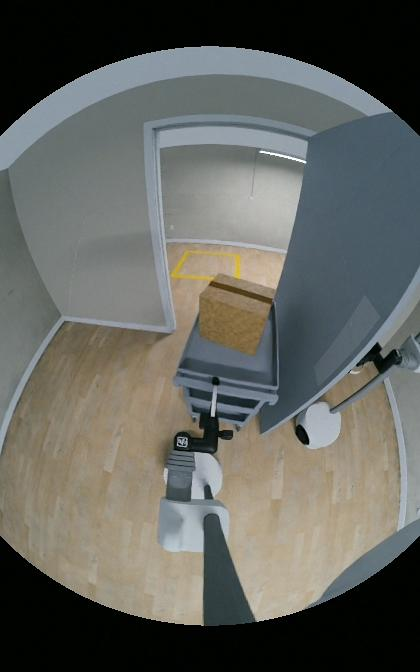

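>>> move:
  blocking: false
  r1: {"base":{"translate_m":-0.4,"strafe_m":-0.1},"pace":"slow","contact_limits":{"translate_m":0.5}}

>>> wait:
  seconds: 7

>>> move:
  blocking: false
  r1: {"joints":{"gripper_m":0.12}}

>>> wait:
  seconds: 3

>>> move:
  blocking: false
  r1: {"base":{"translate_m":-0.16}}

>>> wait:
  seconds: 3
  cameras: ["r1_head_camera","r1_head_right_camera"]

Scene clock: 846.90 s.
move: r1 moving
r1.base_odometry: x=-2.775 y=-0.499 heading=+0.832
r1.turned_by_wheels: +0.000
r1.turned_by_imu: -0.001
r1.base_tilt: forward=-1.6 right=+1.3
r1.lidar_m: 0.41 1.46 2.22 2.33 2.50 3.67 - 3.13 2.45 0.92 0.52 0.41
r1.base_status: translate_m moving; strafe_m moving
r1.joint_positions: lift_m=+0.685 arm_m=+0.000 wrist_yaw_rad=-0.005 wrist_pitch_rad=+0.007 wrist_roll_rad=+1.569 gripper_m=-0.029
r1.joint_status: not commanded
r1.measured_speeds: translate_m=-0.049 strafe_m=-0.012 rotate_rad=+0.004 lift_m=+0.000 arm_m=+0.000 wrist_yaw_rad=+0.006 wrist_pitch_rad=+0.000 wrist_roll_rad=+0.000
r1.motor_effort: lift_m=+20(20) arm_m=-4(4) wheel_0=-5(9) wheel_1=-6(8) wheel_2=+5(8)
r1.servo_current: wrist_yaw_rad=46(59) wrist_pitch_rad=46(59) wrist_roll_rad=59(65) gripper_m=59(59)
r1.contact_limits: translate_m 0.5
r1.hand_pose: x=+0.4588 y=-0.0889 z=+0.8611 quat_wxyz=(+0.708, +0.706, +0.001, -0.004) (m; r1's base frame)
r1.wrist_depth_mm: - - - 155 212 - - / - 407 410 157 216 - - / - 421 424 217 220 - - / - 439 445 163 224 - - / - 469 469 166 228 - - / - - 207 178 181 1618 - / - - 167 - 238 137 -
r2.base_odometry: x=-2.302 y=+0.007 heading=-2.572
r2.turned_by_wheels: +0.000
r2.turned_by_imu: +0.000
r2.base_tilt: forward=-0.7 right=+0.0
r2.lidar_m: 0.39 0.87 4.38 4.85 2.20 1.49 1.35 1.42 1.03 0.95 0.79 0.51
r2.base_status: not commanded
r2.joint_positions: lift_m=+0.870 arm_m=+0.000 wrist_yaw_rad=+0.323 wrist_pitch_rad=+0.001 wrist_roll_rad=+0.000 gripper_m=-0.029
r2.joint_status: not commanded
r2.measured_speeds: all 0
r2.motor_effort: lift_m=+19(19) arm_m=-6(6) wheel_0=+11(12) wheel_1=-3(3) wheel_2=+17(17)
r2.servo_current: wrist_yaw_rad=137(143) wrist_pitch_rad=39(46) wrist_roll_rad=52(65) gripper_m=91(91)
r2.contact_limits: translate_m 0.8
r2.hand_pose: x=+0.4723 y=+0.0085 z=+1.0478 quat_wxyz=(+0.987, +0.000, +0.001, +0.161) (m; r2's base frame)
r2.wrist_depth_mm: - 798 254 230 222 208 199 / - - 259 166 224 211 200 / - - 260 235 225 211 201 / - - 263 175 227 211 202 / - 820 265 173 229 213 203 / - 798 182 173 224 215 204 / - 798 - - 227 211 205
pictures: none

Scene clock: 851.77 s.
earlier move: r1 done
r1.base_odometry: x=-2.964 y=-0.851 heading=+0.832
r1.turned_by_wheels: +0.000
r1.turned_by_imu: -0.001
r1.base_tilt: forward=-1.6 right=+1.2
r1.lidar_m: 0.37 1.90 2.53 2.46 2.65 3.89 4.04 2.96 2.29 2.25 1.00 0.42
r1.base_status: done
r1.joint_positions: lift_m=+0.685 arm_m=+0.000 wrist_yaw_rad=-0.001 wrist_pitch_rad=+0.007 wrist_roll_rad=+1.569 gripper_m=-0.029
r1.joint_status: not commanded
r1.measured_speeds: all 0
r1.motor_effort: lift_m=+20(20) arm_m=-4(4) wheel_0=-8(11) wheel_1=-3(9) wheel_2=+0(11)
r1.servo_current: wrist_yaw_rad=52(72) wrist_pitch_rad=52(59) wrist_roll_rad=39(72) gripper_m=59(65)
r1.contact_limits: translate_m 0.5
r1.hand_pose: x=+0.4592 y=-0.0877 z=+0.8611 quat_wxyz=(+0.708, +0.706, +0.002, -0.003) (m; r1's base frame)
r1.wrist_depth_mm: 559 569 559 254 255 - - / - - - 248 250 - - / - 442 442 242 245 - - / - 442 452 239 240 - - / - 452 455 175 236 - - / - 455 206 187 181 - - / 1576 455 466 127 225 - -
r2.base_odometry: x=-2.302 y=+0.007 heading=-2.572
r2.turned_by_wheels: +0.000
r2.turned_by_imu: +0.001
r2.base_tilt: forward=-0.6 right=+0.0
r2.lidar_m: 0.40 0.61 0.96 4.85 2.20 1.50 1.35 1.41 1.00 0.93 0.78 0.51
r2.base_status: not commanded
r2.joint_positions: lift_m=+0.870 arm_m=+0.000 wrist_yaw_rad=+0.323 wrist_pitch_rad=+0.001 wrist_roll_rad=+0.000 gripper_m=-0.029
r2.joint_status: not commanded
r2.measured_speeds: all 0
r2.on_its_own: wrist_yaw_rad is at rest, and its servo_current (137 mA) is outside its rest range (0 to 104 mA)
r2.motor_effort: lift_m=+19(19) arm_m=-6(6) wheel_0=+11(12) wheel_1=-3(4) wheel_2=+17(17)
r2.servo_current: wrist_yaw_rad=137(150) wrist_pitch_rad=46(52) wrist_roll_rad=46(65) gripper_m=91(98)
r2.contact_limits: translate_m 0.8
r2.hand_pose: x=+0.4723 y=+0.0085 z=+1.0478 quat_wxyz=(+0.987, +0.000, +0.001, +0.161) (m; r2's base frame)
r2.wrist_depth_mm: - - 257 232 222 208 198 / - - 259 166 224 208 200 / - - 262 234 225 211 201 / - - 263 174 227 211 202 / 854 - 265 174 228 213 203 / - 715 180 173 223 214 205 / - 154 - - 227 211 204
wait: 4.87 of 7 s (r1 has come to rest)
pictures: none

Scene clock: 852.27 s.
move: r1 moving
r1.base_odometry: x=-2.964 y=-0.851 heading=+0.832
r1.turned_by_wheels: +0.000
r1.turned_by_imu: +0.000
r1.base_tilt: forward=-1.6 right=+1.3
r1.lidar_m: 0.38 1.92 2.51 2.46 2.64 3.87 4.07 2.98 2.30 2.26 0.98 0.46
r1.base_status: not commanded
r1.joint_positions: lift_m=+0.685 arm_m=+0.000 wrist_yaw_rad=-0.002 wrist_pitch_rad=+0.007 wrist_roll_rad=+1.569 gripper_m=-0.004
r1.joint_status: gripper_m moving
r1.measured_speeds: translate_m=-0.001 strafe_m=+0.000 rotate_rad=+0.001 lift_m=+0.000 arm_m=+0.000 wrist_yaw_rad=+0.000 wrist_pitch_rad=+0.000 wrist_roll_rad=+0.000
r1.motor_effort: lift_m=+20(20) arm_m=-2(4) wheel_0=-7(9) wheel_1=-2(3) wheel_2=-1(1)
r1.servo_current: wrist_yaw_rad=46(78) wrist_pitch_rad=52(52) wrist_roll_rad=39(59) gripper_m=65(65)
r1.contact_limits: translate_m 0.5
r1.hand_pose: x=+0.4591 y=-0.0879 z=+0.8611 quat_wxyz=(+0.708, +0.706, +0.002, -0.003) (m; r1's base frame)
r1.wrist_depth_mm: 554 569 559 255 258 - - / - - - 250 253 - - / - 442 449 245 248 - - / - 445 449 239 243 - - / - 452 455 178 237 - - / - 455 204 189 185 - - / 1576 466 185 143 228 - -
r2.base_odometry: x=-2.302 y=+0.007 heading=-2.572
r2.turned_by_wheels: +0.000
r2.turned_by_imu: +0.000
r2.base_tilt: forward=-0.6 right=+0.0
r2.lidar_m: 0.39 0.59 0.96 4.84 2.19 1.47 1.37 1.39 1.03 0.93 0.77 0.53
r2.base_status: not commanded
r2.joint_positions: lift_m=+0.870 arm_m=+0.000 wrist_yaw_rad=+0.323 wrist_pitch_rad=+0.001 wrist_roll_rad=+0.000 gripper_m=-0.029
r2.joint_status: not commanded
r2.measured_speeds: all 0
r2.motor_effort: lift_m=+19(19) arm_m=-6(6) wheel_0=+11(12) wheel_1=-3(3) wheel_2=+17(17)
r2.servo_current: wrist_yaw_rad=130(143) wrist_pitch_rad=39(46) wrist_roll_rad=59(59) gripper_m=85(91)
r2.contact_limits: translate_m 0.8
r2.hand_pose: x=+0.4723 y=+0.0085 z=+1.0478 quat_wxyz=(+0.987, +0.000, +0.001, +0.161) (m; r2's base frame)
r2.wrist_depth_mm: - - 258 231 223 208 198 / - - 259 165 224 209 200 / - - 260 234 225 211 200 / - - 263 174 226 211 203 / 878 - 265 174 228 213 203 / - 723 180 174 223 214 205 / - 154 - - 226 210 205
pictures: none

Scene clock: 854.00 s.
earlier move: r1 done
r1.base_odometry: x=-2.965 y=-0.851 heading=+0.832
r1.turned_by_wheels: +0.000
r1.turned_by_imu: +0.000
r1.base_tilt: forward=-1.6 right=+1.3
r1.lidar_m: 0.37 1.85 2.50 2.46 2.66 3.89 4.06 2.97 2.31 2.23 0.98 0.43
r1.base_status: not commanded
r1.joint_positions: lift_m=+0.685 arm_m=+0.000 wrist_yaw_rad=-0.002 wrist_pitch_rad=+0.005 wrist_roll_rad=+1.569 gripper_m=+0.120
r1.joint_status: all done
r1.measured_speeds: all 0
r1.motor_effort: lift_m=+20(20) arm_m=+4(4) wheel_0=-4(9) wheel_1=-1(3) wheel_2=-2(2)
r1.servo_current: wrist_yaw_rad=72(78) wrist_pitch_rad=46(52) wrist_roll_rad=59(72) gripper_m=46(98)
r1.contact_limits: translate_m 0.5
r1.hand_pose: x=+0.4591 y=-0.0879 z=+0.8615 quat_wxyz=(+0.708, +0.706, +0.001, -0.003) (m; r1's base frame)
r1.wrist_depth_mm: 564 580 564 - 267 - - / - - - 259 262 - - / - - 455 255 256 - - / - 462 459 250 252 - - / - 466 466 244 247 - - / - 469 469 184 241 196 - / 1576 477 480 144 237 - -
r2.base_odometry: x=-2.302 y=+0.007 heading=-2.572
r2.turned_by_wheels: +0.000
r2.turned_by_imu: +0.000
r2.base_tilt: forward=-0.7 right=+0.1
r2.lidar_m: 0.40 0.57 0.99 4.85 2.20 1.49 1.37 1.42 1.01 0.95 0.78 0.52
r2.base_status: not commanded
r2.joint_positions: lift_m=+0.870 arm_m=+0.000 wrist_yaw_rad=+0.323 wrist_pitch_rad=+0.001 wrist_roll_rad=+0.000 gripper_m=-0.029
r2.joint_status: not commanded
r2.measured_speeds: all 0
r2.on_its_own: wrist_yaw_rad is at rest, and its servo_current (137 mA) is outside its rest range (0 to 104 mA)
r2.motor_effort: lift_m=+19(19) arm_m=-6(6) wheel_0=+11(12) wheel_1=-3(3) wheel_2=+16(17)
r2.servo_current: wrist_yaw_rad=137(150) wrist_pitch_rad=39(46) wrist_roll_rad=39(65) gripper_m=91(91)
r2.contact_limits: translate_m 0.8
r2.hand_pose: x=+0.4723 y=+0.0085 z=+1.0478 quat_wxyz=(+0.987, +0.000, +0.001, +0.161) (m; r2's base frame)
r2.wrist_depth_mm: - - 258 230 222 209 199 / - - 259 165 224 210 200 / - - 262 234 225 211 201 / - - 264 175 227 211 202 / 854 - 264 174 229 213 203 / - - 179 173 224 215 204 / - 154 - - 227 210 205
wait: 1.73 of 3 s (r1 has come to rest)
pictures: none

Scene clock: 854.50 s.
move: r1 moving
r1.base_odometry: x=-2.986 y=-0.874 heading=+0.832
r1.turned_by_wheels: +0.000
r1.turned_by_imu: +0.000
r1.base_tilt: forward=-1.6 right=+1.3
r1.lidar_m: 0.40 1.93 2.50 2.46 2.65 3.88 4.02 2.98 2.31 2.25 1.02 0.47
r1.base_status: translate_m moving
r1.joint_positions: lift_m=+0.685 arm_m=+0.000 wrist_yaw_rad=-0.002 wrist_pitch_rad=+0.005 wrist_roll_rad=+1.569 gripper_m=+0.120
r1.joint_status: not commanded
r1.measured_speeds: translate_m=-0.123 strafe_m=+0.000 rotate_rad=+0.001 lift_m=+0.000 arm_m=+0.000 wrist_yaw_rad=+0.000 wrist_pitch_rad=+0.000 wrist_roll_rad=+0.000
r1.motor_effort: lift_m=+20(20) arm_m=+4(4) wheel_0=-7(9) wheel_1=-4(7) wheel_2=+8(9)
r1.servo_current: wrist_yaw_rad=59(65) wrist_pitch_rad=46(46) wrist_roll_rad=52(72) gripper_m=39(52)
r1.hand_pose: x=+0.4591 y=-0.0879 z=+0.8615 quat_wxyz=(+0.708, +0.706, +0.001, -0.003) (m; r1's base frame)
r1.wrist_depth_mm: 580 591 603 - 293 - - / - - - - 287 - - / - - 480 221 283 - - / - 484 488 218 279 - - / - 488 492 213 274 - - / - 496 500 210 192 196 - / 1618 185 508 145 266 - -
r2.base_odometry: x=-2.302 y=+0.007 heading=-2.572
r2.turned_by_wheels: +0.000
r2.turned_by_imu: +0.000
r2.base_tilt: forward=-0.7 right=+0.0
r2.lidar_m: 0.39 0.58 0.98 4.84 2.19 1.49 1.37 1.42 1.02 0.93 0.78 0.49
r2.base_status: not commanded
r2.joint_positions: lift_m=+0.870 arm_m=+0.000 wrist_yaw_rad=+0.323 wrist_pitch_rad=+0.001 wrist_roll_rad=+0.000 gripper_m=-0.029
r2.joint_status: not commanded
r2.measured_speeds: all 0
r2.motor_effort: lift_m=+19(19) arm_m=-6(6) wheel_0=+11(12) wheel_1=-3(3) wheel_2=+16(17)
r2.servo_current: wrist_yaw_rad=130(143) wrist_pitch_rad=39(46) wrist_roll_rad=46(52) gripper_m=91(91)
r2.contact_limits: translate_m 0.8
r2.hand_pose: x=+0.4723 y=+0.0085 z=+1.0478 quat_wxyz=(+0.987, +0.000, +0.001, +0.161) (m; r2's base frame)
r2.wrist_depth_mm: - - 258 231 223 208 198 / - - 258 165 225 209 200 / - - 262 235 226 211 201 / - - 264 175 227 212 202 / 842 - 265 173 229 213 203 / - - 180 174 223 215 205 / - 154 - - 225 211 204
pictures: none

Scene clock: 855.90 s.
earlier move: r1 done
r1.base_odometry: x=-3.072 y=-0.969 heading=+0.832
r1.turned_by_wheels: +0.000
r1.turned_by_imu: +0.000
r1.base_tilt: forward=-1.6 right=+1.3
r1.lidar_m: 0.52 2.06 2.54 2.48 2.63 3.87 3.89 2.95 2.30 2.25 1.12 0.60
r1.base_status: done
r1.joint_positions: lift_m=+0.685 arm_m=+0.000 wrist_yaw_rad=-0.002 wrist_pitch_rad=+0.005 wrist_roll_rad=+1.569 gripper_m=+0.120
r1.joint_status: not commanded
r1.measured_speeds: all 0
r1.motor_effort: lift_m=+20(20) arm_m=+4(4) wheel_0=-2(9) wheel_1=-1(7) wheel_2=-1(9)
r1.servo_current: wrist_yaw_rad=33(72) wrist_pitch_rad=52(52) wrist_roll_rad=65(72) gripper_m=46(52)
r1.hand_pose: x=+0.4591 y=-0.0879 z=+0.8615 quat_wxyz=(+0.708, +0.706, +0.001, -0.003) (m; r1's base frame)
r1.wrist_depth_mm: - 732 732 382 442 445 445 / - 768 - - - - - / 1661 - - 615 - - - / 1708 - 621 615 - - - / - - 627 627 - - - / 1708 - 640 338 192 196 - / - 139 - 145 - - -
r2.base_odometry: x=-2.302 y=+0.007 heading=-2.572
r2.turned_by_wheels: +0.000
r2.turned_by_imu: +0.000
r2.base_tilt: forward=-0.7 right=+0.0
r2.lidar_m: 0.40 0.61 1.05 4.86 2.19 1.47 1.37 1.40 1.01 0.96 0.77 0.52
r2.base_status: not commanded
r2.joint_positions: lift_m=+0.870 arm_m=+0.000 wrist_yaw_rad=+0.323 wrist_pitch_rad=+0.001 wrist_roll_rad=+0.000 gripper_m=-0.029
r2.joint_status: not commanded
r2.measured_speeds: all 0
r2.on_its_own: wrist_yaw_rad is at rest, and its servo_current (137 mA) is outside its rest range (0 to 104 mA)
r2.motor_effort: lift_m=+19(19) arm_m=-6(6) wheel_0=+11(12) wheel_1=-3(3) wheel_2=+17(17)
r2.servo_current: wrist_yaw_rad=137(143) wrist_pitch_rad=39(46) wrist_roll_rad=33(65) gripper_m=91(91)
r2.contact_limits: translate_m 0.8
r2.hand_pose: x=+0.4723 y=+0.0085 z=+1.0478 quat_wxyz=(+0.987, +0.000, +0.001, +0.161) (m; r2's base frame)
r2.wrist_depth_mm: - - 257 230 223 208 198 / - - 260 166 224 209 200 / - - 263 234 225 210 201 / - - 264 175 227 212 202 / - - 265 173 228 213 204 / 842 - 180 174 224 214 204 / - 492 - - 227 211 205
wait: 1.40 of 3 s (r1 has come to rest)
pictures: r1_head_camera, r1_head_right_camera
Images, in order (width x height): r1_head_camera 420x560, r1_head_right_camera 420x672.

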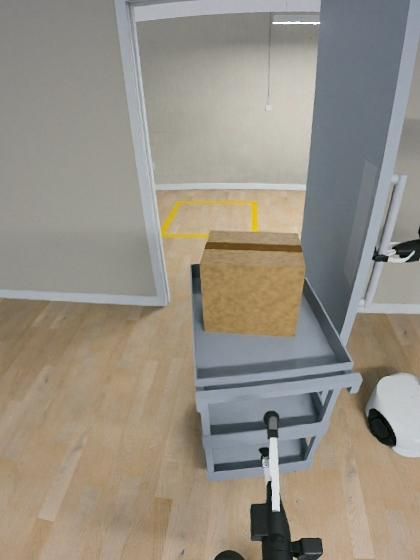

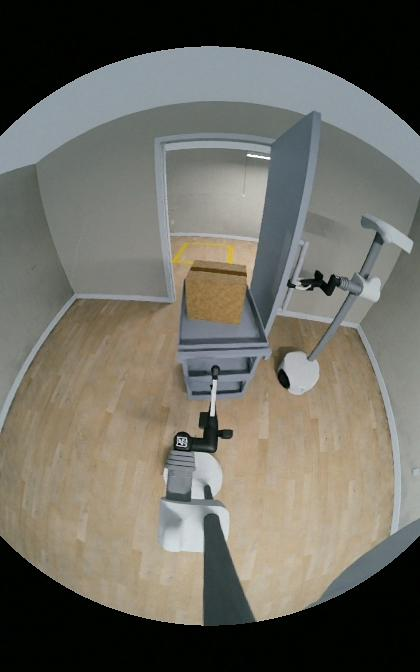

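>>> move:
  blocking: false
  r1: {"base":{"translate_m":0.155,"strafe_m":-0.03},"pace":"slow","contact_limits":{"translate_m":0.2}}

>>> wait:
  seconds: 4
  cameras: ["r1_wrist_camera"]

>>> move:
  blocking: false
  r1: {"joints":{"gripper_m":-0.03}}

>>> wait:
  seconds: 4
  cameras: ["r1_head_camera"]

Scene clock: 863.37 s.
move: r1 moving
r1.base_odometry: x=-3.062 y=-0.961 heading=+0.832
r1.turned_by_wheels: +0.000
r1.turned_by_imu: +0.000
r1.base_tilt: forward=-1.6 right=+1.3
r1.lidar_m: 0.52 2.05 2.54 2.49 2.66 3.91 3.89 2.97 2.30 2.24 1.09 0.57
r1.base_status: translate_m moving; strafe_m moving
r1.joint_positions: lift_m=+0.685 arm_m=+0.000 wrist_yaw_rad=-0.002 wrist_pitch_rad=+0.005 wrist_roll_rad=+1.569 gripper_m=+0.120
r1.joint_status: not commanded
r1.measured_speeds: translate_m=+0.048 strafe_m=-0.009 rotate_rad=-0.001 lift_m=+0.000 arm_m=+0.000 wrist_yaw_rad=+0.000 wrist_pitch_rad=+0.000 wrist_roll_rad=+0.000
r1.motor_effort: lift_m=+20(20) arm_m=+4(4) wheel_0=+5(6) wheel_1=+3(4) wheel_2=-5(7)
r1.servo_current: wrist_yaw_rad=39(65) wrist_pitch_rad=46(52) wrist_roll_rad=52(59) gripper_m=46(46)
r1.contact_limits: translate_m 0.2
r1.hand_pose: x=+0.4591 y=-0.0879 z=+0.8615 quat_wxyz=(+0.708, +0.706, +0.001, -0.003) (m; r1's base frame)
r1.wrist_depth_mm: - 715 715 - 430 433 433 / 691 723 - - - - - / 1661 - - 609 413 - - / 1618 - 609 603 - - - / - - 603 615 - - - / 1756 - 621 327 193 196 - / - 139 - 144 - - -
r2.base_odometry: x=-2.302 y=+0.007 heading=-2.572
r2.turned_by_wheels: +0.000
r2.turned_by_imu: +0.000
r2.base_tilt: forward=-0.7 right=+0.1
r2.lidar_m: 0.40 0.59 1.03 4.86 2.18 1.51 1.37 1.40 1.03 0.95 0.76 0.52
r2.base_status: not commanded
r2.joint_positions: lift_m=+0.870 arm_m=+0.000 wrist_yaw_rad=+0.323 wrist_pitch_rad=+0.001 wrist_roll_rad=+0.000 gripper_m=-0.029
r2.joint_status: not commanded
r2.measured_speeds: all 0
r2.motor_effort: lift_m=+19(19) arm_m=-6(6) wheel_0=+11(12) wheel_1=-3(3) wheel_2=+16(17)
r2.servo_current: wrist_yaw_rad=130(137) wrist_pitch_rad=39(46) wrist_roll_rad=39(52) gripper_m=85(91)
r2.contact_limits: translate_m 0.8
r2.hand_pose: x=+0.4723 y=+0.0085 z=+1.0478 quat_wxyz=(+0.987, +0.000, +0.001, +0.161) (m; r2's base frame)
r2.wrist_depth_mm: - - 258 231 222 208 198 / - - 259 166 224 210 200 / - - 262 234 225 211 200 / - - 263 174 227 212 202 / - - 264 173 229 213 203 / 820 - 179 174 223 213 204 / - 154 - - 227 211 205
pictures: none

Scene clock: 865.70 s.
earlier move: r1 done
r1.base_odometry: x=-2.946 y=-0.875 heading=+0.832
r1.turned_by_wheels: +0.000
r1.turned_by_imu: +0.000
r1.base_tilt: forward=-1.6 right=+1.3
r1.lidar_m: 0.38 0.40 2.53 2.49 2.66 3.92 4.06 2.96 2.29 2.22 0.97 0.45
r1.base_status: done
r1.joint_positions: lift_m=+0.685 arm_m=+0.000 wrist_yaw_rad=-0.002 wrist_pitch_rad=+0.005 wrist_roll_rad=+1.569 gripper_m=+0.120
r1.joint_status: not commanded
r1.measured_speeds: all 0
r1.motor_effort: lift_m=+20(20) arm_m=+3(4) wheel_0=+4(9) wheel_1=+3(6) wheel_2=-1(7)
r1.servo_current: wrist_yaw_rad=46(78) wrist_pitch_rad=39(52) wrist_roll_rad=52(72) gripper_m=46(52)
r1.contact_limits: translate_m 0.2
r1.hand_pose: x=+0.4591 y=-0.0879 z=+0.8615 quat_wxyz=(+0.708, +0.706, +0.001, -0.003) (m; r1's base frame)
r1.wrist_depth_mm: 530 530 535 - 276 535 535 / - - - - 268 - - / - - - 264 263 - - / - 462 459 256 258 - - / - 466 466 250 253 - - / - 466 477 191 211 197 - / 1576 477 480 145 245 - -
r2.base_odometry: x=-2.302 y=+0.007 heading=-2.572
r2.turned_by_wheels: +0.000
r2.turned_by_imu: +0.000
r2.base_tilt: forward=-0.6 right=+0.0
r2.lidar_m: 0.38 0.59 0.91 4.85 2.16 1.49 1.36 1.40 1.04 0.95 0.77 0.51
r2.base_status: not commanded
r2.joint_positions: lift_m=+0.870 arm_m=+0.000 wrist_yaw_rad=+0.323 wrist_pitch_rad=+0.001 wrist_roll_rad=+0.000 gripper_m=-0.029
r2.joint_status: not commanded
r2.measured_speeds: all 0
r2.on_its_own: wrist_yaw_rad is at rest, and its servo_current (150 mA) is outside its rest range (0 to 104 mA)
r2.motor_effort: lift_m=+19(19) arm_m=-6(6) wheel_0=+11(12) wheel_1=-3(3) wheel_2=+17(17)
r2.servo_current: wrist_yaw_rad=150(150) wrist_pitch_rad=39(52) wrist_roll_rad=52(65) gripper_m=85(98)
r2.contact_limits: translate_m 0.8
r2.hand_pose: x=+0.4723 y=+0.0085 z=+1.0478 quat_wxyz=(+0.987, +0.000, +0.001, +0.161) (m; r2's base frame)
r2.wrist_depth_mm: - - 258 232 222 208 198 / - - 260 166 224 209 200 / - - 259 234 225 211 200 / - - 264 174 227 212 202 / 809 - 264 174 228 213 203 / - 750 180 173 223 215 205 / - 154 - - 227 211 205
wait: 2.33 of 4 s (r1 has come to rest)
pictures: r1_wrist_camera
Images, in order (width x height): r1_wrist_camera 616x392.

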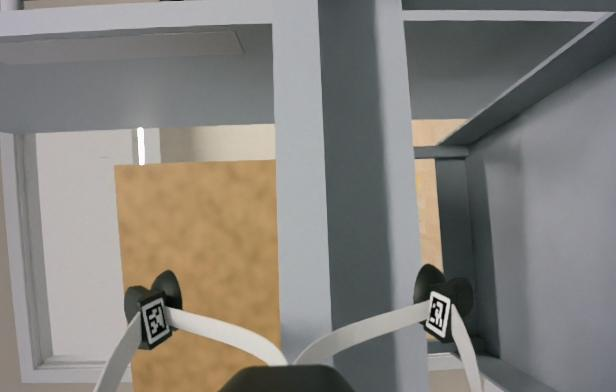

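Scene clock: 866.20 s.
move: r1 moving
r1.base_odometry: x=-2.946 y=-0.875 heading=+0.832
r1.turned_by_wheels: +0.000
r1.turned_by_imu: +0.000
r1.base_tilt: forward=-1.6 right=+1.3
r1.lidar_m: 0.38 0.42 2.55 2.48 2.66 3.92 4.08 2.94 2.25 2.24 0.97 0.46
r1.base_status: not commanded
r1.joint_positions: lift_m=+0.685 arm_m=+0.000 wrist_yaw_rad=-0.002 wrist_pitch_rad=+0.005 wrist_roll_rad=+1.569 gripper_m=+0.106
r1.joint_status: gripper_m moving
r1.measured_speeds: all 0
r1.motor_effort: lift_m=+20(20) arm_m=+4(4) wheel_0=+4(4) wheel_1=+3(3) wheel_2=-1(1)
r1.servo_current: wrist_yaw_rad=59(59) wrist_pitch_rad=46(52) wrist_roll_rad=52(59) gripper_m=91(91)
r1.contact_limits: translate_m 0.2
r1.hand_pose: x=+0.4591 y=-0.0879 z=+0.8615 quat_wxyz=(+0.708, +0.706, +0.001, -0.003) (m; r1's base frame)
r1.wrist_depth_mm: 530 530 535 - 276 535 539 / - - - - 268 - - / - - - 263 263 - - / - 459 466 256 258 - - / - 469 469 252 254 - - / - 473 469 191 197 - - / 1576 480 477 142 246 - -
r2.base_odometry: x=-2.302 y=+0.007 heading=-2.572
r2.turned_by_wheels: +0.000
r2.turned_by_imu: +0.000
r2.base_tilt: forward=-0.7 right=+0.0
r2.lidar_m: 0.41 0.58 0.95 4.86 2.19 1.44 1.38 1.41 1.02 0.94 0.77 0.51
r2.base_status: not commanded
r2.joint_positions: lift_m=+0.870 arm_m=+0.000 wrist_yaw_rad=+0.323 wrist_pitch_rad=+0.001 wrist_roll_rad=+0.000 gripper_m=-0.029
r2.joint_status: not commanded
r2.measured_speeds: all 0
r2.motor_effort: lift_m=+19(19) arm_m=-6(6) wheel_0=+11(11) wheel_1=-3(3) wheel_2=+17(17)
r2.servo_current: wrist_yaw_rad=137(150) wrist_pitch_rad=39(46) wrist_roll_rad=52(59) gripper_m=91(91)
r2.contact_limits: translate_m 0.8
r2.hand_pose: x=+0.4723 y=+0.0085 z=+1.0478 quat_wxyz=(+0.987, +0.000, +0.001, +0.161) (m; r2's base frame)
r2.wrist_depth_mm: - - 258 231 224 208 198 / - - 259 166 224 209 200 / - - 263 234 225 211 201 / - - 263 175 227 212 202 / 820 - 265 173 229 213 202 / - 741 179 173 223 214 204 / - 153 - - 226 211 205
pictures: none

Scene clock: 867.93 s.
earlier move: r1 done
r1.base_odometry: x=-2.946 y=-0.875 heading=+0.832
r1.turned_by_wheels: +0.000
r1.turned_by_imu: +0.000
r1.base_tilt: forward=-1.6 right=+1.3
r1.lidar_m: 0.38 0.41 2.55 2.50 2.67 3.91 4.08 2.93 2.30 2.22 0.98 0.45
r1.base_status: not commanded
r1.joint_positions: lift_m=+0.685 arm_m=+0.000 wrist_yaw_rad=-0.002 wrist_pitch_rad=+0.005 wrist_roll_rad=+1.569 gripper_m=-0.029
r1.joint_status: all done
r1.measured_speeds: all 0
r1.motor_effort: lift_m=+20(20) arm_m=-3(4) wheel_0=+2(4) wheel_1=+2(3) wheel_2=+0(1)
r1.servo_current: wrist_yaw_rad=52(72) wrist_pitch_rad=46(52) wrist_roll_rad=39(59) gripper_m=78(176)
r1.contact_limits: translate_m 0.2
r1.hand_pose: x=+0.4591 y=-0.0879 z=+0.8615 quat_wxyz=(+0.708, +0.706, +0.001, -0.003) (m; r1's base frame)
r1.wrist_depth_mm: 544 535 544 264 267 535 530 / - - - 258 262 - - / - - - 255 256 - - / - 455 455 250 252 - - / - 459 459 246 247 - - / - 462 189 195 180 - - / 1537 142 469 151 237 - -
r2.base_odometry: x=-2.302 y=+0.007 heading=-2.572
r2.turned_by_wheels: +0.000
r2.turned_by_imu: +0.000
r2.base_tilt: forward=-0.6 right=+0.0
r2.lidar_m: 0.41 0.59 0.95 4.85 2.20 1.48 1.37 1.40 1.00 0.95 0.75 0.52
r2.base_status: not commanded
r2.joint_positions: lift_m=+0.870 arm_m=+0.000 wrist_yaw_rad=+0.323 wrist_pitch_rad=+0.001 wrist_roll_rad=+0.000 gripper_m=-0.029
r2.joint_status: not commanded
r2.measured_speeds: all 0
r2.on_its_own: wrist_yaw_rad is at rest, and its servo_current (137 mA) is outside its rest range (0 to 104 mA)
r2.motor_effort: lift_m=+19(19) arm_m=-6(6) wheel_0=+11(12) wheel_1=-3(4) wheel_2=+16(17)
r2.servo_current: wrist_yaw_rad=137(150) wrist_pitch_rad=39(52) wrist_roll_rad=46(59) gripper_m=85(98)
r2.contact_limits: translate_m 0.8
r2.hand_pose: x=+0.4723 y=+0.0085 z=+1.0478 quat_wxyz=(+0.987, +0.000, +0.001, +0.161) (m; r2's base frame)
r2.wrist_depth_mm: - - 257 231 222 208 199 / - - 259 165 224 209 200 / - - 262 234 225 211 200 / - - 262 175 227 212 202 / 820 - 266 174 229 213 204 / - 741 179 173 223 214 204 / - 154 - - 226 211 205
wait: 1.73 of 4 s (r1 has come to rest)
pictures: r1_head_camera
Images, in order (width x height): r1_head_camera 420x560.

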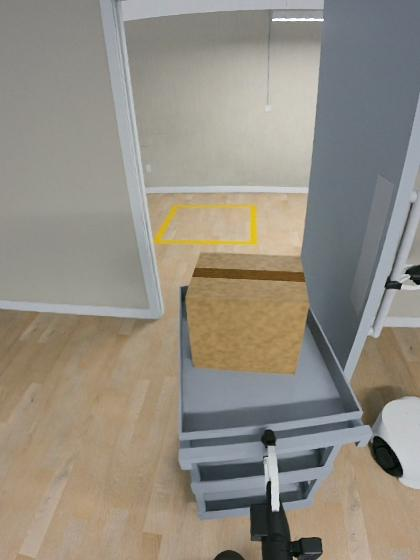

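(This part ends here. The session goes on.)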